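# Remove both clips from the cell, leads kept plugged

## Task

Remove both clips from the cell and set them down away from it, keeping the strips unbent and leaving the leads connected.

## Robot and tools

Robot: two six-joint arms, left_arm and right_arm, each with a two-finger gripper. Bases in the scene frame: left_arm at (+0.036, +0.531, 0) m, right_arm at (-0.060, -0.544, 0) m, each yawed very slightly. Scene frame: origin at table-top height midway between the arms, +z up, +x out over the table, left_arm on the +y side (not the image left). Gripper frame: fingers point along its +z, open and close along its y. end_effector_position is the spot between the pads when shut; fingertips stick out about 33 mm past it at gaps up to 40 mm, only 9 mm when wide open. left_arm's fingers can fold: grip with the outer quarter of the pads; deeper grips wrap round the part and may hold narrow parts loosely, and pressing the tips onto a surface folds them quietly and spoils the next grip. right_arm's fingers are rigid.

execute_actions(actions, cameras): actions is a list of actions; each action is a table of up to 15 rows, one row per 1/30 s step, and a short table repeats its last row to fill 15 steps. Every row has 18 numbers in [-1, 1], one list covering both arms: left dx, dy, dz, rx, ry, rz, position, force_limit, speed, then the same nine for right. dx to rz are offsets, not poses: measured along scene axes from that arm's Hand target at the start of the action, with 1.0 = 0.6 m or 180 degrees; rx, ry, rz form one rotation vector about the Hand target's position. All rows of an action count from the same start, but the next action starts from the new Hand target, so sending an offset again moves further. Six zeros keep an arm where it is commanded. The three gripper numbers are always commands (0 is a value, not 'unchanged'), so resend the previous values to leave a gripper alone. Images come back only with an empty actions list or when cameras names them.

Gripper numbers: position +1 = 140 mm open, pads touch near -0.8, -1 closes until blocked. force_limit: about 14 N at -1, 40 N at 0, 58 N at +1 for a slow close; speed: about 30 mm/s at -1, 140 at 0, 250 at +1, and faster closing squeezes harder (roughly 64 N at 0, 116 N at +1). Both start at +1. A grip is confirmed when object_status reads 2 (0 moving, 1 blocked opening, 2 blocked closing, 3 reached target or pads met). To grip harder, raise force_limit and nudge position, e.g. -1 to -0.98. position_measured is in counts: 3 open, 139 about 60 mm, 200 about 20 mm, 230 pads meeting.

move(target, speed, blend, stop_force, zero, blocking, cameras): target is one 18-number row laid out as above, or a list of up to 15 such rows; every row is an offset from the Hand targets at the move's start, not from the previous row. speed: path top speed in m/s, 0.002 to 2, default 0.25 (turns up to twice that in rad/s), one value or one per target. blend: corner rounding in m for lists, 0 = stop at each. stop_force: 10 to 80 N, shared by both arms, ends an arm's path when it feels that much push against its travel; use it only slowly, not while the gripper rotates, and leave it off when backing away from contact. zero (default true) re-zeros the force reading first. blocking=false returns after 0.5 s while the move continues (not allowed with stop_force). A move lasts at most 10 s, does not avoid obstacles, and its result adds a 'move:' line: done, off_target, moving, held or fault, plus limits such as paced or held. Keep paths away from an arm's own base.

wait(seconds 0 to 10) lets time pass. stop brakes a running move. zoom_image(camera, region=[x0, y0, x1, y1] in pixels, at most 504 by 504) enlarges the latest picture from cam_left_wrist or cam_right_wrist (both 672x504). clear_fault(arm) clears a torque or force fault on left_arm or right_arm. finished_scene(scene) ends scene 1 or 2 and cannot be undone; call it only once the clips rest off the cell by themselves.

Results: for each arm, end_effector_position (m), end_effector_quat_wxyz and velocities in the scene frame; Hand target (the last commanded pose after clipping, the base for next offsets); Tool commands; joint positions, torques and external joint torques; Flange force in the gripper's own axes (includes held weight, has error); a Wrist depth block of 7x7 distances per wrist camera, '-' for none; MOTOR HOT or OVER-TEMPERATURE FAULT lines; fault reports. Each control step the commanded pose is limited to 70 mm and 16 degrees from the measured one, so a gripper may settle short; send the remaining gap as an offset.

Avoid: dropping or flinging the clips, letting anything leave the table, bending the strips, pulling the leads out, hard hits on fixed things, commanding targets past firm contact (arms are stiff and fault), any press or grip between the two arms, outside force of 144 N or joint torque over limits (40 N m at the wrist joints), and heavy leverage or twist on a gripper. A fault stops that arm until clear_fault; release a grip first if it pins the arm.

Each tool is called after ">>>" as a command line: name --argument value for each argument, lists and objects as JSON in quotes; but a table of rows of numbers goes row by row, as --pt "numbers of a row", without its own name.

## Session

>>> execute_actions --actions '[]'

Scene clock: 0.00 s.
left_arm: end_effector_position=(+0.3198, +0.0815, +0.3802) position_measured=3 object_status=3 end_effector_quat_wxyz=(-0.337, -0.310, +0.844, -0.279) | right_arm: end_effector_position=(-0.0389, -1.3073, +0.1001) position_measured=3 object_status=3 end_effector_quat_wxyz=(-0.008, -0.567, +0.823, +0.039)
Joint positions: left_arm=[-0.622 -0.093 2 -0.941 1.335 3.728] | right_arm=[-1.545 0.489 1.582 -0.064 1.127 1.971]
Joint velocities: within noise
Joint torques (N m): no reading
External joint torques (N m): no reading
Flange force (N): no reading
Wrist depth (mm): cam_left_wrist=[- 638 677 715 3300 2466 2307 / - 1285 675 831 - - - / 2282 1057 819 966 692 654 - / - 962 713 761 - - - / - 127 627 - 540 - 119 / - 99 - - 485 - 103 / - 585 479 - - 418 -] | cam_right_wrist=[956 - - - 205 212 213 / - 209 - 227 213 225 228 / - 221 - - - - 136 / - 112 - - - - 117 / - 276 - 286 290 294 - / - - 321 317 - 340 - / - 350 349 363 384 383 -]
Hand target: left_arm +0.3198, +0.0815, +0.3802; -0.337, -0.310, +0.844, -0.279 | right_arm -0.0389, -1.3073, +0.1001; -0.008, -0.567, +0.823, +0.039
Tool commands: left_gripper/position=+1.0 left_gripper/force_limit=+1.0 left_gripper/speed=+1.0 right_gripper/position=+1.0 right_gripper/force_limit=+1.0 right_gripper/speed=+1.0
camera_calibration:
cam_left_wrist: T_world_to_cam=[[-0.68125, 0.658793, -0.319202, 0.298069], [0.697646, 0.452158, -0.555737, -0.0275469], [-0.221786, -0.601286, -0.767637, 0.558656], [0, 0, 0, 1]] pos_world=[0.346179, 0.152002, 0.50868]
cam_right_wrist: T_world_to_cam=[[-0.913971, 0.399424, 0.0715344, 0.491416], [0.385451, 0.799488, 0.460703, 0.998967], [0.126825, 0.448642, -0.884667, 0.8154], [0, 0, 0, 1]] pos_world=[-0.0393258, -1.36077, 0.225977]

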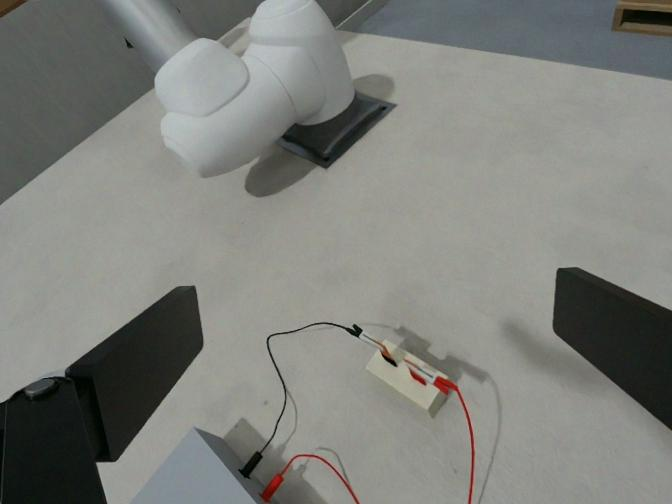

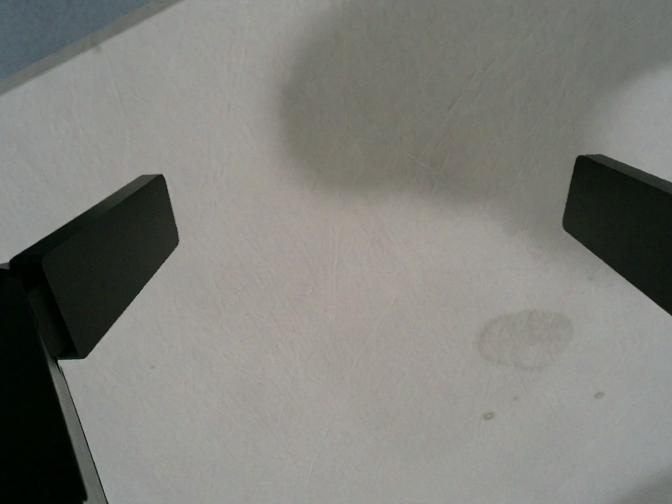

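>>> zoom_image --camera "cam_left_wrist" --region '[250, 300, 510, 504]'

Scaled by 1.938 from the camera's 672x504 image, which has a finer 960x720 frame.

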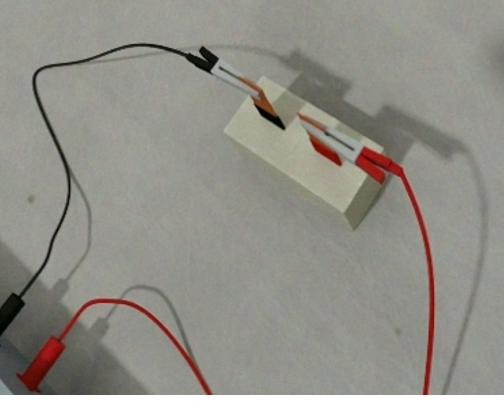

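>>> move --target '[0.3,0.667,0.033,0,0,0,1,1,1, 0.733,0.595,0.25,-0.0128,-0.0221,0.151,-0.3,-1,-0.5]' --speed 0.4

>>> move --target '[0,0,0,0,0,0,1,1,1, 0.0333,0.8,0.05,0,0,0,-0.3,-1,-0.5]' --speed 0.4

Scene clock: 6.30 s.
left_arm: end_effector_position=(+0.4998, +0.4816, +0.4000) position_measured=3 object_status=3 end_effector_quat_wxyz=(-0.336, -0.310, +0.844, -0.279) | right_arm: end_effector_position=(+0.4008, -0.9504, +0.2501) position_measured=167 object_status=3 end_effector_quat_wxyz=(+0.000, +0.745, -0.667, +0.000)
Joint positions: left_arm=[0.178 0.137 1.727 -0.651 1.918 4.224] | right_arm=[-0.76 0.138 1.768 0 1.236 2.252]
Joint torques (N m): left_arm=[-0.68 -52.9 -39.68 1.66 1.27 0.07] | right_arm=[-1.21 -53.99 -38.19 4.42 -0.73 -0.03]
External joint torques (N m): left_arm=[0.77 0.36 1.46 0.15 0.21 -0.08] | right_arm=[1.23 0.41 -1.12 -0.41 0.69 0.03]
Flange force (N): left_arm=[-0.3 2.6 1.4] | right_arm=[0.8 -3.5 -2.4]
Wrist depth (mm): cam_left_wrist=[2235 - 890 1112 1106 898 - / 2860 1490 1638 - - - 672 / 1226 - - - - - 574 / 1057 - - 742 - - 546 / - 127 662 637 - - 119 / - 100 - - - - 103 / - - - - 448 444 -] | cam_right_wrist=[- - 339 - - 347 338 / - - - - - 370 - / - - 386 150 159 396 - / - 83 - - 121 90 - / - 73 - 464 - - - / - - - 521 - - - / - - - - - - -]
Hand target: left_arm +0.4998, +0.4817, +0.4000; -0.337, -0.310, +0.844, -0.279 | right_arm +0.4009, -0.9503, +0.2501; +0.000, +0.745, -0.667, +0.000
Off the commanded pose: left_arm 0.000 m, 0 deg | right_arm 0.000 m, 0 deg.
move: done

Scene clock: 8.00 s.
left_arm: end_effector_position=(+0.4998, +0.4817, +0.4000) position_measured=3 object_status=3 end_effector_quat_wxyz=(-0.337, -0.310, +0.844, -0.279) | right_arm: end_effector_position=(+0.4209, -0.4704, +0.2801) position_measured=167 object_status=3 end_effector_quat_wxyz=(+0.000, +0.745, -0.667, +0.000)
Joint positions: left_arm=[0.178 0.137 1.727 -0.651 1.918 4.224] | right_arm=[0.1 -0.082 1.939 0.001 1.285 3.112]
Joint torques (N m): left_arm=[-1.56 -52.57 -39.69 1.63 1.25 0] | right_arm=[0.49 -31.06 -38.62 4.39 -0.66 -0.09]
External joint torques (N m): left_arm=[1.69 -0.22 1.41 0.18 0.23 -0.01] | right_arm=[-0.38 -0.54 -1.3 -0.33 0.66 0.09]
Flange force (N): left_arm=[0.2 4.3 0.8] | right_arm=[0.6 -0.9 -3.4]
Wrist depth (mm): cam_left_wrist=[786 2939 1179 925 1179 921 774 / 1384 1773 1112 - - 774 715 / 1341 - - - - 650 539 / - - - 717 - - 522 / - 123 - - - - 119 / - 100 - - - - 103 / - - 518 489 459 417 -] | cam_right_wrist=[374 369 366 366 354 - - / 396 384 384 393 - - 389 / - - 415 153 136 419 426 / - 83 - 458 121 90 - / - 73 - 482 - - - / - - - - - - - / - - - 620 - - -]
Hand target: left_arm +0.4998, +0.4817, +0.4000; -0.337, -0.310, +0.844, -0.279 | right_arm +0.4209, -0.4703, +0.2801; +0.000, +0.745, -0.667, +0.000
Off the commanded pose: left_arm 0.000 m, 0 deg | right_arm 0.000 m, 0 deg.
move: done

>>> move --target '[0,0,0,0,0,0,1,1,1, -0.215,0.684,-0.1,0,0,0,-0.3,-1,-0.5]' --speed 0.35 --cameras '["cam_right_wrist"]'

>>> zoom_image --camera "cam_right_wrist" --region '[280, 100, 440, 400]'

Scene clock: 10.00 s.
left_arm: end_effector_position=(+0.4998, +0.4817, +0.4000) position_measured=3 object_status=3 end_effector_quat_wxyz=(-0.337, -0.310, +0.844, -0.279) | right_arm: end_effector_position=(+0.2920, -0.0599, +0.2201) position_measured=167 object_status=3 end_effector_quat_wxyz=(+0.000, +0.745, -0.667, +0.000)
Joint positions: left_arm=[0.178 0.137 1.727 -0.651 1.918 4.224] | right_arm=[0.903 0.132 1.833 0.001 1.177 3.915]
Joint torques (N m): left_arm=[-0.59 -52.76 -39.64 1.72 1.34 0.1] | right_arm=[-2.12 -51.7 -37.27 4.27 -0.63 -0.04]
External joint torques (N m): left_arm=[0.69 0.21 1.41 0.1 0.14 -0.12] | right_arm=[2.33 -0.29 -1.11 -0.35 0.66 0.04]
Flange force (N): left_arm=[0.0 2.5 1.6] | right_arm=[-4.1 1.6 -2.7]
Wrist depth (mm): cam_left_wrist=[- - 629 1226 993 - 1233 / - - 1078 949 886 - - / 1469 - 1067 792 699 620 535 / 962 937 - - - - 512 / 890 123 668 596 - - 119 / - 111 586 569 - - 103 / - 583 538 - - - -] | cam_right_wrist=[284 - - 311 312 - - / 291 331 340 333 - - - / 300 360 357 247 137 - 353 / - 83 - - 120 90 - / - 73 - - - - - / - - - - - - - / - - - 546 - - -]
Hand target: left_arm +0.4998, +0.4817, +0.4000; -0.337, -0.310, +0.844, -0.279 | right_arm +0.2919, -0.0599, +0.2201; +0.000, +0.745, -0.667, +0.000
Off the commanded pose: left_arm 0.000 m, 0 deg | right_arm 0.000 m, 0 deg.
move: done
camera_calibration:
cam_right_wrist: T_world_to_cam=[[-0.998094, -0.0616241, -0.00327703, 0.300402], [-0.0568376, 0.89729, 0.437768, -0.041112], [-0.0240366, 0.43712, -0.899082, 0.366471], [0, 0, 0, 1]] pos_world=[0.306301, -0.10479, 0.348469]
Images, in order (width x height): cam_right_wrist 672x504.

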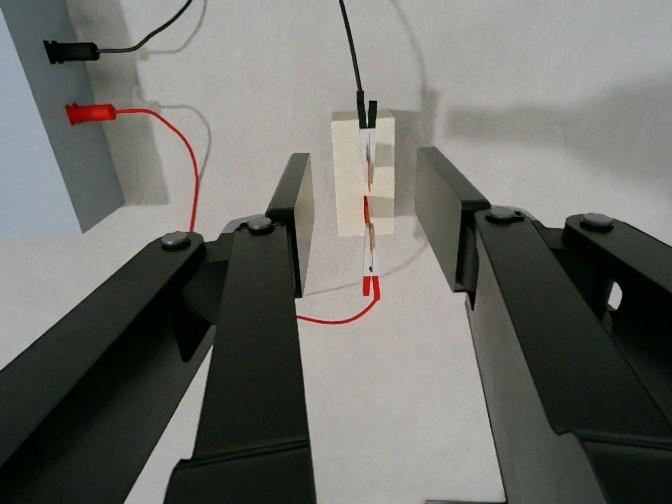

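Scaled by 1.680 from the camera's 672x504 image, which has a finer 960x720 frame.

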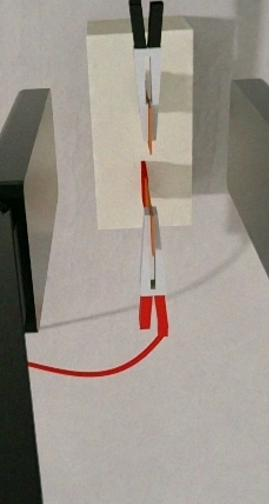

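>>> move --target '[0,0,0,0,0,0,1,1,1, -0.0067,-0.0303,-0.1583,0,0,0,-0.4,-1,-0.5]' --speed 0.15 --cameras '["cam_right_wrist"]'

>>> zoom_image --camera "cam_right_wrist" --region '[290, 120, 440, 300]'

Scene clock: 12.23 s.
left_arm: end_effector_position=(+0.4998, +0.4817, +0.4000) position_measured=3 object_status=3 end_effector_quat_wxyz=(-0.337, -0.310, +0.844, -0.279) | right_arm: end_effector_position=(+0.2879, -0.0781, +0.1252) position_measured=179 object_status=3 end_effector_quat_wxyz=(+0.000, +0.745, -0.667, +0.000)
Joint positions: left_arm=[0.178 0.137 1.727 -0.651 1.918 4.224] | right_arm=[0.889 0.181 1.966 0.001 0.994 3.901]
Joint torques (N m): left_arm=[-0.76 -52.66 -39.58 1.77 1.32 0.14] | right_arm=[-1.65 -52.41 -33.77 3.91 -0.63 -0.07]
External joint torques (N m): left_arm=[0.83 0.4 1.42 0.04 0.14 -0.16] | right_arm=[1.87 -1.17 -1.2 -0.33 0.65 0.07]
Flange force (N): left_arm=[-0.3 2.4 1.4] | right_arm=[-2.9 1.8 -3.5]
Wrist depth (mm): cam_left_wrist=[- - 637 1057 - 949 - / 2024 - 696 - 803 789 - / - - 1031 - - - 551 / 1073 - - - - 577 539 / 883 122 - 620 580 153 119 / - 100 642 534 501 467 108 / - - - - - - -] | cam_right_wrist=[227 225 - 227 - 221 226 / - - - 243 242 - 238 / - 264 - - 141 - - / - 88 - 168 - 88 - / - - - - - - - / - - - - - - - / - - - - - - -]
Hand target: left_arm +0.4998, +0.4817, +0.4000; -0.337, -0.310, +0.844, -0.279 | right_arm +0.2878, -0.0781, +0.1251; +0.000, +0.745, -0.667, +0.000
Off the commanded pose: left_arm 0.000 m, 0 deg | right_arm 0.000 m, 0 deg.
move: done
camera_calibration:
cam_right_wrist: T_world_to_cam=[[-0.998083, -0.0618035, -0.00312942, 0.294813], [-0.0569395, 0.897376, 0.437577, 0.0166202], [-0.0242355, 0.436917, -0.899175, 0.289063], [0, 0, 0, 1]] pos_world=[0.3022, -0.122991, 0.253569]
Images, in order (width x height): cam_right_wrist 672x504.

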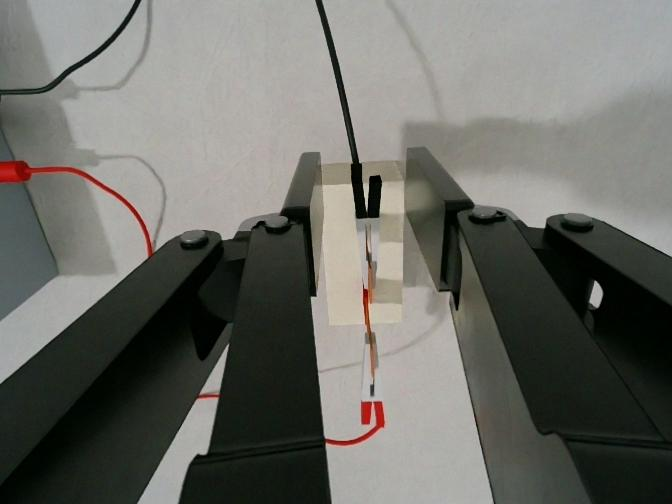

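Scaled by 2.800 from the camera's 672x504 image, which has a finer 960x720 frame.

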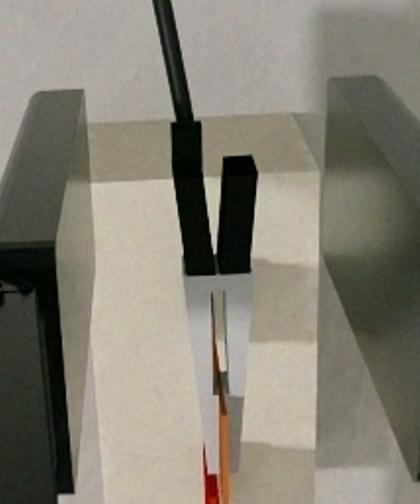

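>>> move --pt "0 0 0 0 0 0 1 1 1 -0.0017 -0.0027 0 0 0 0 -0.4 0 -1" --pt "0 0 0 0 0 0 1 1 1 -0.0017 -0.0027 0 0 0 0 -1 0 -1" --speed 0.05

>>> wait --seconds 0.4 --cameras '["cam_right_wrist"]'

>>> zoom_image --camera "cam_right_wrist" --region '[310, 140, 430, 320]'

Scene clock: 15.07 s.
left_arm: end_effector_position=(+0.4998, +0.4817, +0.4000) position_measured=3 object_status=3 end_effector_quat_wxyz=(-0.337, -0.310, +0.844, -0.279) | right_arm: end_effector_position=(+0.2868, -0.0797, +0.1251) position_measured=221 object_status=0 end_effector_quat_wxyz=(+0.000, +0.745, -0.667, +0.000)
Joint positions: left_arm=[0.178 0.137 1.727 -0.651 1.918 4.224] | right_arm=[0.888 0.179 1.969 0.001 0.994 3.9]
Joint torques (N m): left_arm=[-0.82 -52.9 -39.67 1.73 1.32 0.11] | right_arm=[-1.81 -52.84 -33.62 3.87 -0.6 -0.01]
External joint torques (N m): left_arm=[0.95 -0.02 1.36 0.09 0.17 -0.12] | right_arm=[1.83 -0.23 -1.23 -0.31 0.62 0.01]
Flange force (N): left_arm=[0.2 2.9 1.4] | right_arm=[-3.8 0.8 -2.6]
Wrist depth (mm): cam_left_wrist=[2145 2124 635 1123 1226 949 - / - 1430 713 998 855 - - / 1292 - 993 - 730 627 550 / - 909 831 701 - - 522 / - 123 - 629 - - 119 / - 100 - - 505 - 103 / - - 527 497 - - 405] | cam_right_wrist=[- 227 - 227 - - 226 / - 245 - 243 251 251 - / 264 - 262 158 - 260 - / 283 278 90 97 81 - - / - - - - - - - / - - - - - - - / - - - - - - -]
Hand target: left_arm +0.4998, +0.4817, +0.4000; -0.337, -0.310, +0.844, -0.279 | right_arm +0.2868, -0.0797, +0.1251; +0.000, +0.745, -0.667, +0.000
Off the commanded pose: left_arm 0.000 m, 0 deg | right_arm 0.000 m, 0 deg.
move: done

Scene clock: 15.47 s.
left_arm: end_effector_position=(+0.4998, +0.4817, +0.4000) position_measured=3 object_status=3 end_effector_quat_wxyz=(-0.337, -0.310, +0.844, -0.279) | right_arm: end_effector_position=(+0.2868, -0.0797, +0.1251) position_measured=221 object_status=2 end_effector_quat_wxyz=(+0.000, +0.745, -0.667, +0.000)
Joint positions: left_arm=[0.178 0.137 1.727 -0.651 1.918 4.224] | right_arm=[0.888 0.179 1.969 0.001 0.994 3.9]
Joint torques (N m): left_arm=[-1.12 -52.66 -39.64 1.71 1.29 0.09] | right_arm=[-1.66 -52.91 -33.73 3.9 -0.65 -0.04]
External joint torques (N m): left_arm=[1.28 0 1.39 0.11 0.19 -0.11] | right_arm=[1.86 -0.2 -0.97 -0.35 0.68 0.04]
Flange force (N): left_arm=[0.1 3.4 1.1] | right_arm=[-3.6 1.1 -2.4]
Wrist depth (mm): cam_left_wrist=[2332 - 642 1067 - 909 - / - - 685 - - - - / - - - - - - 549 / 1031 980 813 - - 556 531 / - 127 656 - 591 - 119 / - 100 620 - 511 - 108 / - - - 500 471 438 -] | cam_right_wrist=[- 220 232 - 225 - 230 / - - 241 - - 242 239 / 263 261 - 156 263 263 - / - - 90 97 81 90 - / - - - - - - - / - - - - - - - / - - - - - - -]
Hand target: left_arm +0.4998, +0.4817, +0.4000; -0.337, -0.310, +0.844, -0.279 | right_arm +0.2868, -0.0797, +0.1251; +0.000, +0.745, -0.667, +0.000
Tool commands: left_gripper/position=+1.0 left_gripper/force_limit=+1.0 left_gripper/speed=+1.0 right_gripper/position=-1.0 right_gripper/force_limit=+0.0 right_gripper/speed=-1.0
Off the commanded pose: left_arm 0.000 m, 0 deg | right_arm 0.000 m, 0 deg.
wait: 0.40 s; at rest by 0.17 s
camera_calibration:
cam_right_wrist: T_world_to_cam=[[-0.998089, -0.0617143, -0.00308489, 0.293718], [-0.0568399, 0.897382, 0.437578, 0.0180136], [-0.0242365, 0.436917, -0.899175, 0.289648], [0, 0, 0, 1]] pos_world=[0.301201, -0.124591, 0.253468]
Images, in order (width x height): cam_right_wrist 672x504.

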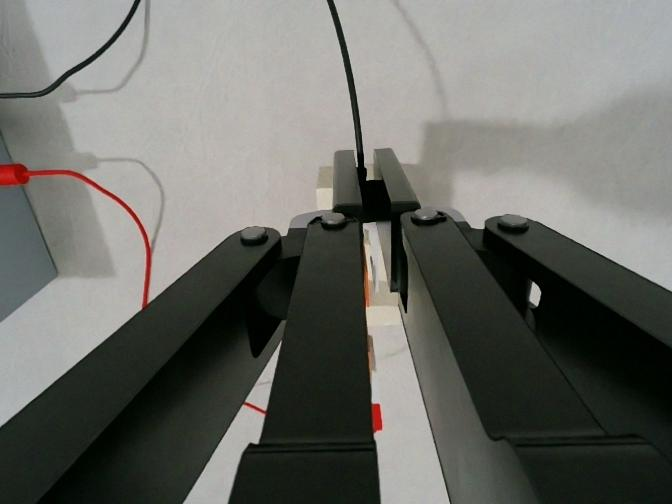

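Scaled by 2.800 from the camera's 672x504 image, which has a finer 960x720 frame.

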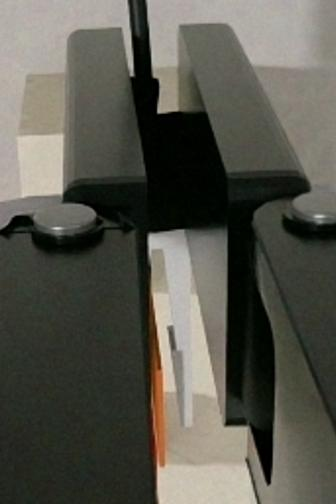

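>>> move --pt "0 0 0 0 0 0 1 1 1 0.007 -0.058 0 0 0 0 -1 0 -1" --pt "0 0 0 0 0 0 1 1 1 0.022 -0.182 -0.03 0 0 0 -1 0 -1" --pt "0 0 0 0 0 0 1 1 1 0.022 -0.182 -0.145 0 0 0 -1 0 -1" --speed '[0.08,0.14,0.12]' --blend '[0.003,0.015,0]' --cameras '["cam_right_wrist"]'

Scene clock: 17.97 s.
left_arm: end_effector_position=(+0.4998, +0.4817, +0.4000) position_measured=3 object_status=3 end_effector_quat_wxyz=(-0.337, -0.310, +0.844, -0.279) | right_arm: end_effector_position=(+0.3000, -0.1889, +0.0382) position_measured=221 object_status=2 end_effector_quat_wxyz=(+0.000, +0.745, -0.667, +0.000)
Joint positions: left_arm=[0.178 0.137 1.727 -0.651 1.918 4.224] | right_arm=[0.729 0.173 2.176 0.001 0.792 3.74]
Joint torques (N m): left_arm=[-0.98 -52.55 -39.71 1.73 1.33 0.04] | right_arm=[-1.7 -47.13 -27.72 3.33 -0.66 -0.02]
External joint torques (N m): left_arm=[1.08 0.02 1.48 0.08 0.14 -0.06] | right_arm=[1.77 -0.15 -1.84 -0.31 0.68 0.02]
Flange force (N): left_arm=[0.1 3.2 1.5] | right_arm=[-5.0 -0.6 -3.1]
Wrist depth (mm): cam_left_wrist=[- 596 1036 1135 - - - / - - 795 998 - 701 732 / 1269 - 953 - 668 685 566 / - 989 750 720 648 586 521 / - 123 694 613 591 - 119 / - 100 - - - - 103 / - - - - - - -] | cam_right_wrist=[148 - - - - - - / - - 162 160 162 160 158 / - 170 173 158 170 - - / - - 92 97 81 - - / - - - - - - - / - - - - - - - / - - - - - - -]
Hand target: left_arm +0.4998, +0.4817, +0.4000; -0.337, -0.310, +0.844, -0.279 | right_arm +0.3000, -0.1889, +0.0381; +0.000, +0.745, -0.667, +0.000
Off the commanded pose: left_arm 0.000 m, 0 deg | right_arm 0.000 m, 0 deg.
move: done
camera_calibration:
cam_right_wrist: T_world_to_cam=[[-0.998089, -0.0617138, -0.00308461, 0.299885], [-0.0568392, 0.897382, 0.437578, 0.154783], [-0.0242365, 0.436917, -0.899175, 0.259541], [0, 0, 0, 1]] pos_world=[0.314401, -0.233791, 0.166568]
Images, in order (width x height): cam_right_wrist 672x504.

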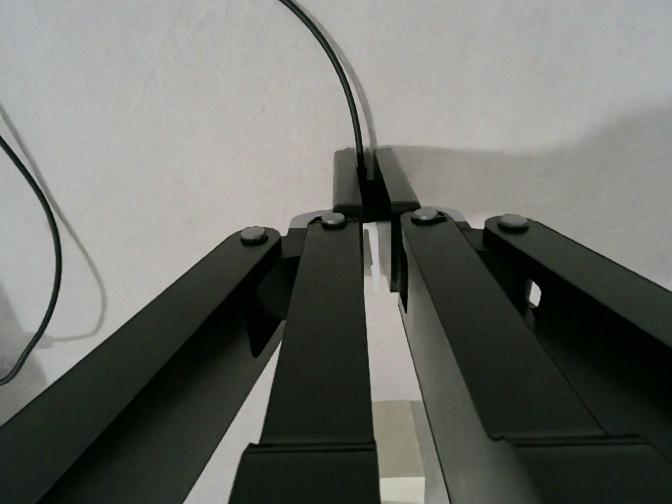

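>>> move --target '[0,0,0,0,0,0,1,1,1,0,0,0,0,0,0,-0.5,0,-1]'

>>> wait --seconds 0.3

>>> move --pt "0 0 0 0 0 0 1 1 1 0 0 0.25 0 0 0 -0.5 0 -0.5" --pt "0 0 0 0 0 0 1 1 1 -0.03 0.25 0.28 0 0 0 -0.5 0 -0.5" --pt "0 0 0 0 0 0 1 1 1 -0.0482 0.3887 0.1865 0 0 0 -0.5 0 -0.5" --speed '[0.15,0.3,0.2]' --blend '[0.03,0.03,0]' --cameras '["cam_right_wrist"]'

>>> zoom_image --camera "cam_right_wrist" --region '[290, 100, 440, 280]'

Scene clock: 19.93 s.
left_arm: end_effector_position=(+0.4998, +0.4817, +0.4000) position_measured=3 object_status=3 end_effector_quat_wxyz=(-0.337, -0.310, +0.844, -0.279) | right_arm: end_effector_position=(+0.3000, -0.1889, +0.0381) position_measured=192 object_status=0 end_effector_quat_wxyz=(+0.000, +0.745, -0.667, +0.000)
Joint positions: left_arm=[0.178 0.137 1.727 -0.651 1.918 4.224] | right_arm=[0.729 0.173 2.177 0.001 0.792 3.74]
Joint torques (N m): left_arm=[-1.19 -53.12 -39.55 1.7 1.27 0.14] | right_arm=[-1.75 -46.76 -28.14 3.34 -0.65 -0.07]
External joint torques (N m): left_arm=[1.3 0.54 1.31 0.11 0.2 -0.15] | right_arm=[1.81 -0.62 -1.46 -0.32 0.67 0.07]
Flange force (N): left_arm=[-0.6 2.9 0.6] | right_arm=[-4.3 0.6 -3.4]
Wrist depth (mm): cam_left_wrist=[- 620 677 1160 1100 909 819 / - - 786 - - - - / - 1172 - - 740 646 611 / - - - 813 - 550 553 / 894 123 - - - - 119 / - 100 586 560 - 466 103 / - - 550 - - - -] | cam_right_wrist=[- 148 147 150 146 148 - / - - - 158 - 164 - / - 174 178 - - 168 170 / - 182 - 188 118 87 - / - - - - - - - / - - - - - - - / - - - 200 - - -]
Hand target: left_arm +0.4998, +0.4817, +0.4000; -0.337, -0.310, +0.844, -0.279 | right_arm +0.3000, -0.1889, +0.0381; +0.000, +0.745, -0.667, +0.000
Off the commanded pose: left_arm 0.000 m, 0 deg | right_arm 0.000 m, 0 deg.
move: done

Scene clock: 20.23 s.
left_arm: end_effector_position=(+0.4998, +0.4817, +0.4000) position_measured=3 object_status=3 end_effector_quat_wxyz=(-0.337, -0.310, +0.844, -0.279) | right_arm: end_effector_position=(+0.3000, -0.1889, +0.0381) position_measured=192 object_status=3 end_effector_quat_wxyz=(+0.000, +0.745, -0.667, +0.000)
Joint positions: left_arm=[0.178 0.137 1.727 -0.651 1.918 4.224] | right_arm=[0.729 0.173 2.177 0.001 0.792 3.74]
Joint torques (N m): left_arm=[-1.39 -52.89 -39.58 1.72 1.32 0.15] | right_arm=[-1.88 -46.47 -28.27 3.34 -0.67 -0.03]
External joint torques (N m): left_arm=[1.53 0.26 1.33 0.1 0.16 -0.16] | right_arm=[1.83 -0.69 -1.22 -0.33 0.7 0.03]
Flange force (N): left_arm=[-0.3 3.4 0.6] | right_arm=[-4.0 0.9 -3.4]
Wrist depth (mm): cam_left_wrist=[- 618 675 1057 1078 3250 - / - - 774 - - - - / - - - - - - 556 / - - 740 - 652 569 530 / - 123 672 - 586 - 119 / - 100 - - 532 - 108 / - 566 577 - - 444 406] | cam_right_wrist=[- - - - - - - / 162 - - - 163 - - / - - - 162 142 177 175 / - 88 - - 119 86 - / - - - 207 - - - / - - - - - - - / - - - - - - -]
Hand target: left_arm +0.4998, +0.4817, +0.4000; -0.337, -0.310, +0.844, -0.279 | right_arm +0.3000, -0.1889, +0.0381; +0.000, +0.745, -0.667, +0.000
Tool commands: left_gripper/position=+1.0 left_gripper/force_limit=+1.0 left_gripper/speed=+1.0 right_gripper/position=-0.5 right_gripper/force_limit=+0.0 right_gripper/speed=-1.0
Off the commanded pose: left_arm 0.000 m, 0 deg | right_arm 0.000 m, 0 deg.
wait: 0.30 s; at rest by 0.17 s

Scene clock: 22.60 s.
left_arm: end_effector_position=(+0.4998, +0.4817, +0.4000) position_measured=3 object_status=3 end_effector_quat_wxyz=(-0.337, -0.310, +0.844, -0.279) | right_arm: end_effector_position=(+0.2711, +0.0443, +0.1501) position_measured=192 object_status=3 end_effector_quat_wxyz=(+0.000, +0.745, -0.667, +0.000)
Joint positions: left_arm=[0.178 0.137 1.727 -0.651 1.918 4.224] | right_arm=[1.025 0.296 1.764 0.001 1.081 4.038]
Joint torques (N m): left_arm=[-1.38 -52.82 -39.58 1.66 1.27 0.06] | right_arm=[-1.93 -65.07 -35.49 4.12 -0.66 -0.03]
External joint torques (N m): left_arm=[1.46 0.16 1.34 0.15 0.21 -0.07] | right_arm=[2.1 -1.74 -1.27 -0.36 0.69 0.03]
Flange force (N): left_arm=[-0.2 3.5 0.7] | right_arm=[-2.3 2.3 -3.8]
Wrist depth (mm): cam_left_wrist=[- 2524 490 1112 1123 929 822 / - 1393 625 644 - - - / 1349 1031 989 - - - 523 / 1089 - - - 631 596 535 / - 123 - - 559 516 119 / - 100 - 571 - - 103 / - - - 505 452 433 -] | cam_right_wrist=[- - 249 208 248 250 - / - - - 216 - 269 - / - - - 179 154 284 - / 301 88 - - 87 86 - / - - - - - - - / - - - - - - - / - - - - - - -]
Hand target: left_arm +0.4998, +0.4817, +0.4000; -0.337, -0.310, +0.844, -0.279 | right_arm +0.2711, +0.0443, +0.1500; +0.000, +0.745, -0.667, +0.000
Off the commanded pose: left_arm 0.000 m, 0 deg | right_arm 0.000 m, 0 deg.
move: done
camera_calibration:
cam_right_wrist: T_world_to_cam=[[-0.998089, -0.0617138, -0.00308461, 0.285678], [-0.0568392, 0.897382, 0.437578, -0.1051], [-0.0242365, 0.436917, -0.899175, 0.257567], [0, 0, 0, 1]] pos_world=[0.285401, -0.000590766, 0.278468]
Images, in order (width x height): cam_right_wrist 672x504.

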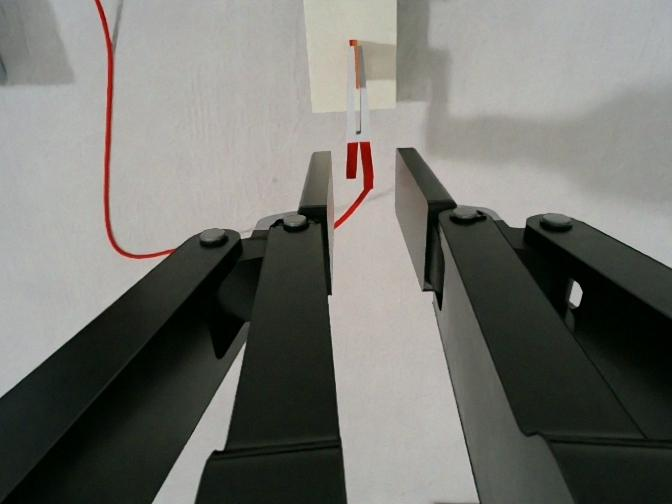

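Scaled by 2.800 from the camera's 672x504 image, which has a finer 960x720 frame.

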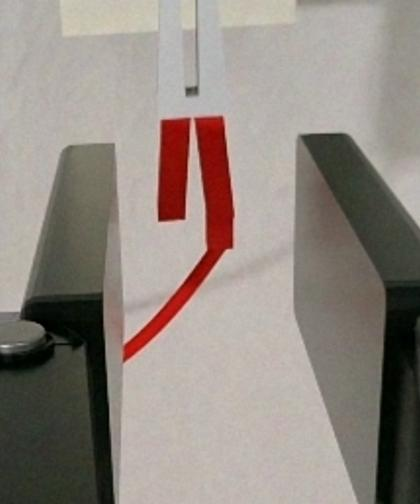

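>>> move --target '[0,0,0,0,0,0,1,1,1, 0.0005,0.0052,-0.0417,0,0,0,-0.5,0,-0.5]' --speed 0.1 --cameras '["cam_right_wrist"]'

>>> zoom_image --camera "cam_right_wrist" --region '[310, 100, 430, 260]'

Scene clock: 24.27 s.
left_arm: end_effector_position=(+0.4998, +0.4817, +0.4000) position_measured=3 object_status=3 end_effector_quat_wxyz=(-0.337, -0.310, +0.844, -0.279) | right_arm: end_effector_position=(+0.2714, +0.0474, +0.1250) position_measured=192 object_status=3 end_effector_quat_wxyz=(+0.000, +0.745, -0.667, +0.000)
Joint positions: left_arm=[0.178 0.137 1.727 -0.651 1.918 4.224] | right_arm=[1.028 0.321 1.782 0.001 1.039 4.04]
Joint torques (N m): left_arm=[-1.34 -53.06 -39.46 1.7 1.28 -0.01] | right_arm=[-1.74 -67.85 -34.81 3.99 -0.63 -0.02]
External joint torques (N m): left_arm=[1.43 0.62 1.25 0.11 0.19 0] | right_arm=[1.83 -0.33 -1.03 -0.33 0.66 0.02]
Flange force (N): left_arm=[-0.9 3.2 0.3] | right_arm=[-3.3 1.0 -2.3]
Wrist depth (mm): cam_left_wrist=[2043 - 500 1062 - - 763 / 2212 1521 1185 666 - - - / - - - - 769 644 551 / - 865 - - - 589 531 / - 127 650 633 - - 119 / - 100 - - 523 - 103 / - - - - - - -] | cam_right_wrist=[228 227 - - - - 223 / 252 - - 246 - 241 - / 259 261 266 255 153 256 - / - - - 288 87 86 - / - - - - - - - / - - - - - - - / - - - - - - -]
Hand target: left_arm +0.4998, +0.4817, +0.4000; -0.337, -0.310, +0.844, -0.279 | right_arm +0.2714, +0.0474, +0.1250; +0.000, +0.745, -0.667, +0.000
Off the commanded pose: left_arm 0.000 m, 0 deg | right_arm 0.000 m, 0 deg.
move: done
camera_calibration:
cam_right_wrist: T_world_to_cam=[[-0.998089, -0.0617143, -0.00308489, 0.286091], [-0.0568399, 0.897382, 0.437578, -0.096881], [-0.0242365, 0.436917, -0.899175, 0.233651], [0, 0, 0, 1]] pos_world=[0.285701, 0.00250923, 0.253368]
Images, in order (width x height): cam_right_wrist 672x504.

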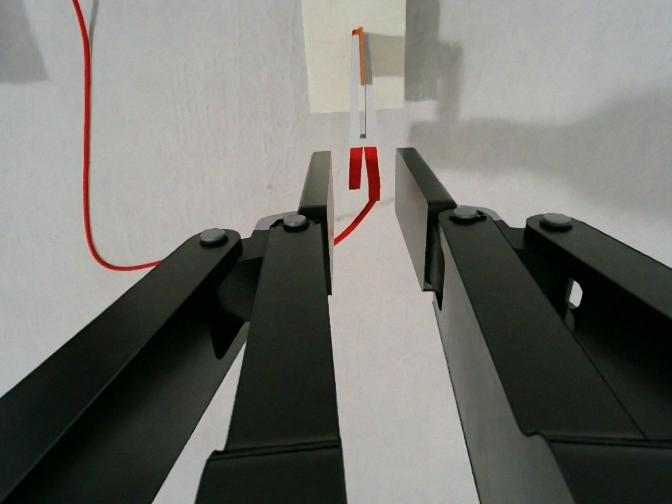

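Scaled by 3.150 from the camera's 672x504 image, which has a finer 960x720 frame.

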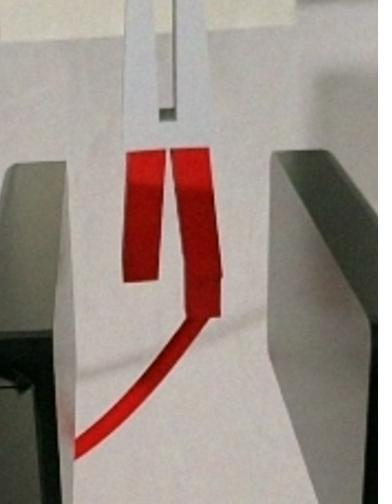

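>>> move --target '[0,0,0,0,0,0,1,1,1,0,0,0,0,0,0,-1,0,-1]'

>>> wait --seconds 0.5 --cameras '["cam_right_wrist"]'

>>> zoom_image --camera "cam_right_wrist" --region '[310, 20, 430, 220]'

Scene clock: 25.87 s.
left_arm: end_effector_position=(+0.4998, +0.4817, +0.4000) position_measured=3 object_status=3 end_effector_quat_wxyz=(-0.337, -0.310, +0.844, -0.279) | right_arm: end_effector_position=(+0.2714, +0.0474, +0.1250) position_measured=220 object_status=0 end_effector_quat_wxyz=(+0.000, +0.745, -0.667, +0.000)
Joint positions: left_arm=[0.178 0.137 1.727 -0.651 1.918 4.224] | right_arm=[1.028 0.321 1.782 0.001 1.039 4.04]
Joint torques (N m): left_arm=[-1.27 -53.04 -39.55 1.74 1.34 0.12] | right_arm=[-1.8 -68.23 -34.7 4.04 -0.65 -0.04]
External joint torques (N m): left_arm=[1.42 0.16 1.25 0.08 0.15 -0.13] | right_arm=[2.13 -0.08 -1.13 -0.37 0.69 0.04]
Flange force (N): left_arm=[-0.2 3.2 0.7] | right_arm=[-4.1 1.0 -2.3]
Wrist depth (mm): cam_left_wrist=[- - 481 1007 1106 2384 783 / - 1402 585 638 - 753 683 / - - 993 783 - - 526 / - - - - - 593 522 / - 123 646 - - 151 119 / - 100 613 - 486 465 108 / - - 526 - 462 441 -] | cam_right_wrist=[- 226 - - - 228 224 / - - 249 145 251 - - / - - 254 151 258 270 - / - - 87 97 81 90 - / - - - - - - - / - - - - - - - / - - - - - - -]
Hand target: left_arm +0.4998, +0.4817, +0.4000; -0.337, -0.310, +0.844, -0.279 | right_arm +0.2714, +0.0474, +0.1250; +0.000, +0.745, -0.667, +0.000
Off the commanded pose: left_arm 0.000 m, 0 deg | right_arm 0.000 m, 0 deg.
move: done

Scene clock: 26.37 s.
left_arm: end_effector_position=(+0.4998, +0.4817, +0.4000) position_measured=3 object_status=3 end_effector_quat_wxyz=(-0.337, -0.310, +0.844, -0.279) | right_arm: end_effector_position=(+0.2714, +0.0474, +0.1250) position_measured=220 object_status=2 end_effector_quat_wxyz=(+0.000, +0.745, -0.667, +0.000)
Joint positions: left_arm=[0.178 0.137 1.727 -0.651 1.918 4.224] | right_arm=[1.028 0.321 1.782 0.001 1.039 4.04]
Joint torques (N m): left_arm=[-0.95 -52.81 -39.68 1.74 1.36 0.08] | right_arm=[-1.79 -68.24 -34.62 3.99 -0.64 -0.03]
External joint torques (N m): left_arm=[1.03 0.13 1.41 0.07 0.12 -0.1] | right_arm=[1.82 0.14 -1.24 -0.32 0.67 0.03]
Flange force (N): left_arm=[-0.1 3.0 1.4] | right_arm=[-4.2 0.4 -2.1]
Wrist depth (mm): cam_left_wrist=[- - 486 1106 1078 901 855 / - - - 627 831 780 672 / - 1153 - - 703 - 523 / - 1046 758 - - 596 522 / - 123 - - 568 525 119 / - 100 - - - 486 103 / - - - - 434 434 -] | cam_right_wrist=[- 234 - 137 226 229 227 / - - 242 145 234 242 243 / 263 261 - 150 - - 261 / 281 - 87 97 81 85 279 / - - - - - - - / - - - - - - - / - - - - - - -]
Hand target: left_arm +0.4998, +0.4817, +0.4000; -0.337, -0.310, +0.844, -0.279 | right_arm +0.2714, +0.0474, +0.1250; +0.000, +0.745, -0.667, +0.000
Tool commands: left_gripper/position=+1.0 left_gripper/force_limit=+1.0 left_gripper/speed=+1.0 right_gripper/position=-1.0 right_gripper/force_limit=+0.0 right_gripper/speed=-1.0
Off the commanded pose: left_arm 0.000 m, 0 deg | right_arm 0.000 m, 0 deg.
wait: 0.50 s; at rest by 0.17 s
camera_calibration:
cam_right_wrist: T_world_to_cam=[[-0.998089, -0.0617143, -0.00308489, 0.286091], [-0.0568399, 0.897382, 0.437578, -0.096881], [-0.0242365, 0.436917, -0.899175, 0.233651], [0, 0, 0, 1]] pos_world=[0.285701, 0.00250923, 0.253368]
Images, in order (width x height): cam_right_wrist 672x504.

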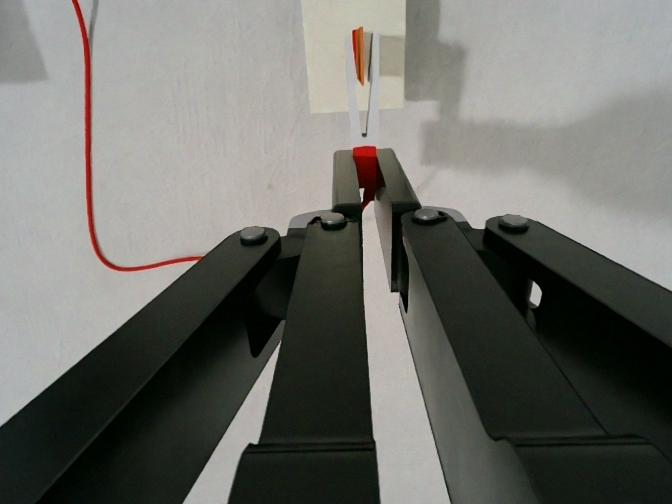

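Scaled by 2.520 from the camera's 672x504 image, which has a finer 960x720 frame.

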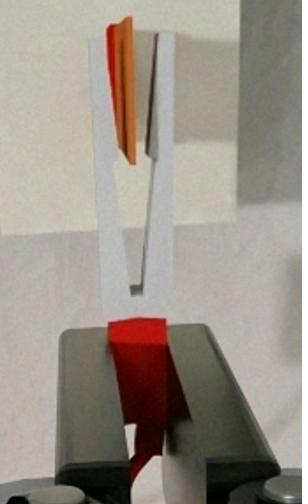

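>>> move --pt "0 0 0 0 0 0 1 1 1 0.0012 0 0 0 0 0 -1 0 -1" --pt "0 0 0 0 0 0 1 1 1 -0.0062 0.0663 0 0 0 0 -1 0 -1" --pt "0 0 0 0 0 0 1 1 1 -0.0172 0.1657 -0.03 0 0 0 -1 0 -1" --pt "0 0 0 0 0 0 1 1 1 -0.0172 0.1657 -0.145 0 0 0 -1 0 -1" --speed '[0.05,0.08,0.14,0.12]' --blend '[0,0.003,0.015,0]' --cameras '["cam_right_wrist"]'

Scene clock: 29.57 s.
left_arm: end_effector_position=(+0.4998, +0.4817, +0.4000) position_measured=3 object_status=3 end_effector_quat_wxyz=(-0.337, -0.310, +0.844, -0.279) | right_arm: end_effector_position=(+0.2611, +0.1468, +0.0381) position_measured=220 object_status=2 end_effector_quat_wxyz=(+0.000, +0.745, -0.667, +0.000)
Joint positions: left_arm=[0.178 0.137 1.727 -0.651 1.918 4.224] | right_arm=[1.109 0.513 1.672 0.001 0.956 4.121]
Joint torques (N m): left_arm=[-0.6 -52.66 -39.58 1.65 1.41 0.06] | right_arm=[-1.74 -84.58 -32.76 3.85 -0.63 -0.03]
External joint torques (N m): left_arm=[0.73 -0.21 1.28 0.17 0.08 -0.08] | right_arm=[1.92 0.17 -1.2 -0.37 0.66 0.03]
Flange force (N): left_arm=[0.4 2.7 1.7] | right_arm=[-4.4 0.3 -1.6]
Wrist depth (mm): cam_left_wrist=[- - - 412 998 1106 803 / 2332 1469 1123 483 822 - 745 / 1292 1147 - 640 - - 542 / 1094 - - - - - 516 / - 123 - - - - 119 / - 111 - - 506 491 103 / - - - 513 - - -] | cam_right_wrist=[- - - 146 150 145 146 / - - - 154 - - - / - 170 - 153 - - - / - 185 90 97 82 85 - / - - - - - - - / - - - - - - - / - - - - - - -]
Hand target: left_arm +0.4998, +0.4817, +0.4000; -0.337, -0.310, +0.844, -0.279 | right_arm +0.2611, +0.1468, +0.0380; +0.000, +0.745, -0.667, +0.000
Off the commanded pose: left_arm 0.000 m, 0 deg | right_arm 0.000 m, 0 deg.
move: done
camera_calibration:
cam_right_wrist: T_world_to_cam=[[-0.998095, -0.0616247, -0.00304008, 0.281662], [-0.0567396, 0.897388, 0.437578, -0.148669], [-0.0242375, 0.436917, -0.899175, 0.111833], [0, 0, 0, 1]] pos_world=[0.275401, 0.101909, 0.166468]
Images, in order (width x height): cam_right_wrist 672x504.

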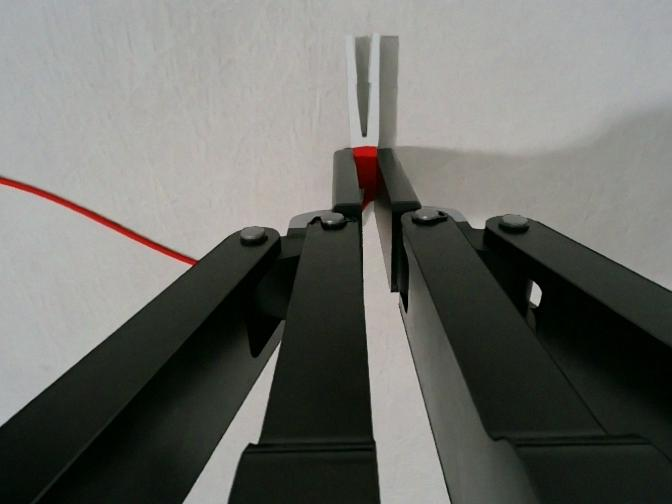

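>>> move --target '[0,0,0,0,0,0,1,1,1,0,0,0,0,0,0,-0.5,0,-1]'

>>> wait --seconds 0.3

>>> move --pt "0 0 0 0 0 0 1 1 1 0 0 0.2 0 0 0 -0.5 0 -0.5" --pt "0 0 0 0 0 0 1 1 1 0.08 -0.22 0.5 0 0 0 -0.5 0 -0.5" --speed 0.3 --blend '[0.03,0]' --cameras '["cam_right_wrist"]'

Scene clock: 30.83 s.
left_arm: end_effector_position=(+0.4998, +0.4817, +0.4000) position_measured=3 object_status=3 end_effector_quat_wxyz=(-0.337, -0.310, +0.844, -0.279) | right_arm: end_effector_position=(+0.2611, +0.1468, +0.0380) position_measured=192 object_status=0 end_effector_quat_wxyz=(+0.000, +0.745, -0.667, +0.000)
Joint positions: left_arm=[0.178 0.137 1.727 -0.651 1.918 4.224] | right_arm=[1.109 0.513 1.672 0.001 0.956 4.121]
Joint torques (N m): left_arm=[-0.97 -52.64 -39.64 1.71 1.3 0.09] | right_arm=[-2 -84.64 -32.73 3.77 -0.64 -0.07]
External joint torques (N m): left_arm=[1.01 0.05 1.39 0.1 0.18 -0.1] | right_arm=[1.97 0.17 -1.3 -0.29 0.67 0.07]
Flange force (N): left_arm=[0.1 3.0 1.3] | right_arm=[-4.6 0.3 -1.7]
Wrist depth (mm): cam_left_wrist=[- 3405 416 416 - - 1129 / 2786 - - 489 851 - 656 / - - 913 608 797 652 568 / - - 772 701 - 585 523 / - 123 - 616 606 - 119 / - 100 578 554 512 - 103 / - - - - 450 - -] | cam_right_wrist=[- - - - 148 - - / - - - 154 155 - 159 / 169 173 - 156 - 174 171 / - 180 - - 105 86 180 / - - - - - - - / - - - - - - - / - - - - - - -]
Hand target: left_arm +0.4998, +0.4817, +0.4000; -0.337, -0.310, +0.844, -0.279 | right_arm +0.2611, +0.1468, +0.0380; +0.000, +0.745, -0.667, +0.000
Off the commanded pose: left_arm 0.000 m, 0 deg | right_arm 0.000 m, 0 deg.
move: done

Scene clock: 31.13 s.
left_arm: end_effector_position=(+0.4998, +0.4817, +0.4000) position_measured=3 object_status=3 end_effector_quat_wxyz=(-0.337, -0.310, +0.844, -0.279) | right_arm: end_effector_position=(+0.2611, +0.1468, +0.0380) position_measured=192 object_status=3 end_effector_quat_wxyz=(+0.000, +0.745, -0.667, +0.000)
Joint positions: left_arm=[0.178 0.137 1.727 -0.651 1.918 4.224] | right_arm=[1.109 0.513 1.672 0.001 0.956 4.121]
Joint torques (N m): left_arm=[-0.17 -53.17 -39.66 1.6 1.32 0.11] | right_arm=[-1.82 -84.43 -32.69 3.84 -0.59 -0.06]
External joint torques (N m): left_arm=[0.24 0.49 1.41 0.21 0.16 -0.12] | right_arm=[1.84 -0.01 -1.38 -0.35 0.62 0.06]
Flange force (N): left_arm=[-0.3 1.8 1.8] | right_arm=[-4.5 0.2 -1.8]
Wrist depth (mm): cam_left_wrist=[- - 1402 413 971 901 941 / 2648 1411 - 490 - - - / 1393 1129 - 629 - - 554 / - - - - - - 528 / - 123 - - 540 153 119 / - 120 609 - 517 477 103 / - 583 - - - - -] | cam_right_wrist=[147 - - - - - - / - - - 156 159 - 156 / - - - 157 161 168 - / - - - - 105 87 - / - - - 208 - - - / - - - 221 - - - / - - - - - - -]
Hand target: left_arm +0.4998, +0.4817, +0.4000; -0.337, -0.310, +0.844, -0.279 | right_arm +0.2611, +0.1468, +0.0380; +0.000, +0.745, -0.667, +0.000
Tool commands: left_gripper/position=+1.0 left_gripper/force_limit=+1.0 left_gripper/speed=+1.0 right_gripper/position=-0.5 right_gripper/force_limit=+0.0 right_gripper/speed=-1.0
Off the commanded pose: left_arm 0.000 m, 0 deg | right_arm 0.000 m, 0 deg.
wait: 0.30 s; at rest by 0.17 s

Scene clock: 32.70 s.
left_arm: end_effector_position=(+0.4998, +0.4817, +0.4000) position_measured=3 object_status=3 end_effector_quat_wxyz=(-0.337, -0.310, +0.844, -0.279) | right_arm: end_effector_position=(+0.3091, +0.0148, +0.3379) position_measured=192 object_status=3 end_effector_quat_wxyz=(+0.000, +0.745, -0.667, +0.000)
Joint positions: left_arm=[0.178 0.137 1.727 -0.651 1.918 4.224] | right_arm=[0.954 0.191 1.543 0.001 1.408 3.966]
Joint torques (N m): left_arm=[-0.48 -52.93 -39.51 1.71 1.34 0.07] | right_arm=[-1.81 -60.55 -40.1 4.49 -0.66 -0.04]
External joint torques (N m): left_arm=[0.58 -0.05 1.2 0.11 0.14 -0.08] | right_arm=[1.89 -0.03 -1 -0.28 0.68 0.04]
Flange force (N): left_arm=[0.3 2.3 1.5] | right_arm=[-3.6 0.8 -2.7]
Wrist depth (mm): cam_left_wrist=[2307 - 1052 1192 - 909 - / - - - 1012 905 - 652 / - 1026 905 813 - 710 572 / - 989 772 - - - 526 / - 123 - - 553 - 119 / - 111 - - - - 108 / - 569 - - - - 415] | cam_right_wrist=[366 364 424 403 - - 415 / 380 366 451 - 479 - - / - - - - 120 - - / - - - 528 87 87 - / - - - - - - - / - - - - - - - / - - - - - - -]
Hand target: left_arm +0.4998, +0.4817, +0.4000; -0.337, -0.310, +0.844, -0.279 | right_arm +0.3091, +0.0148, +0.3380; +0.000, +0.745, -0.667, +0.000
Off the commanded pose: left_arm 0.000 m, 0 deg | right_arm 0.000 m, 0 deg.
move: done
camera_calibration:
cam_right_wrist: T_world_to_cam=[[-0.998083, -0.0618042, -0.0031156, 0.322474], [-0.0569394, 0.897474, 0.437377, -0.158552], [-0.0242355, 0.436716, -0.899273, 0.440373], [0, 0, 0, 1]] pos_world=[0.3235, -0.030091, 0.466368]
Images, in order (width x height): cam_right_wrist 672x504.

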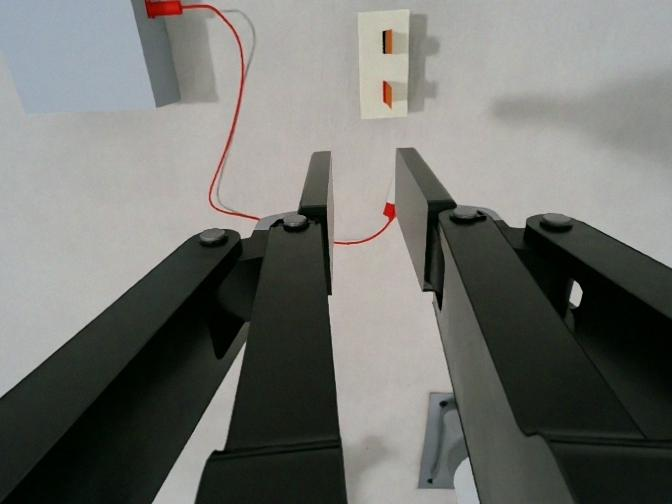

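>>> move --target '[0,0,0,0,0,0,1,1,1,0.03,-0.3,0.0,0,0,0,-0.5,0,-0.5]' --speed 0.3 --cameras '["cam_right_wrist"]'

Scene clock: 34.03 s.
left_arm: end_effector_position=(+0.4998, +0.4817, +0.4000) position_measured=3 object_status=3 end_effector_quat_wxyz=(-0.337, -0.310, +0.844, -0.279) | right_arm: end_effector_position=(+0.3271, -0.1651, +0.3380) position_measured=192 object_status=3 end_effector_quat_wxyz=(+0.000, +0.745, -0.667, +0.000)
Joint positions: left_arm=[0.178 0.137 1.727 -0.651 1.918 4.224] | right_arm=[0.729 -0.014 1.769 0.001 1.387 3.742]
Joint torques (N m): left_arm=[-0.7 -52.81 -39.67 1.71 1.38 0.08] | right_arm=[-2.36 -38.76 -39.9 4.58 -0.66 -0.01]
External joint torques (N m): left_arm=[0.79 -0.12 1.34 0.11 0.1 -0.09] | right_arm=[2.43 -0.79 -1.1 -0.4 0.68 0.01]
Flange force (N): left_arm=[0.3 2.8 1.7] | right_arm=[-4.0 2.2 -3.1]
Wrist depth (mm): cam_left_wrist=[- 599 1192 1089 1022 - 813 / - - - - 909 - 688 / - - 905 - - - 508 / 1083 - - - - 627 522 / - 123 640 603 - - 119 / - 100 - 540 - - 103 / - - 551 - 462 - -] | cam_right_wrist=[- - - - - 418 424 / 386 388 - 448 - - - / 482 424 490 468 - - - / 521 433 - - 87 87 - / - - - 597 - - - / - - - - - - - / - - - - - - -]
Hand target: left_arm +0.4998, +0.4817, +0.4000; -0.337, -0.310, +0.844, -0.279 | right_arm +0.3271, -0.1652, +0.3380; +0.000, +0.745, -0.667, +0.000
Off the commanded pose: left_arm 0.000 m, 0 deg | right_arm 0.000 m, 0 deg.
move: done
camera_calibration:
cam_right_wrist: T_world_to_cam=[[-0.998086, -0.0617616, -0.00322685, 0.329382], [-0.0569423, 0.897339, 0.437652, 0.00377117], [-0.0241345, 0.436998, -0.899138, 0.519338], [0, 0, 0, 1]] pos_world=[0.341501, -0.209991, 0.466369]
Images, in order (width x height): cam_right_wrist 672x504.

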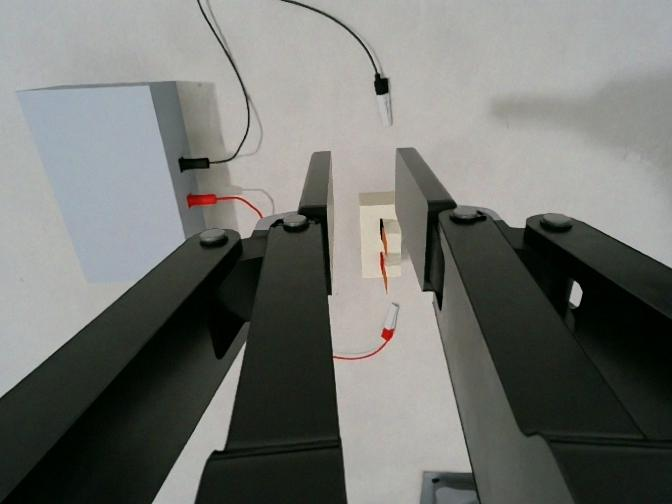

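>>> finished_scene --scene 2

The scene is finished: the task was done.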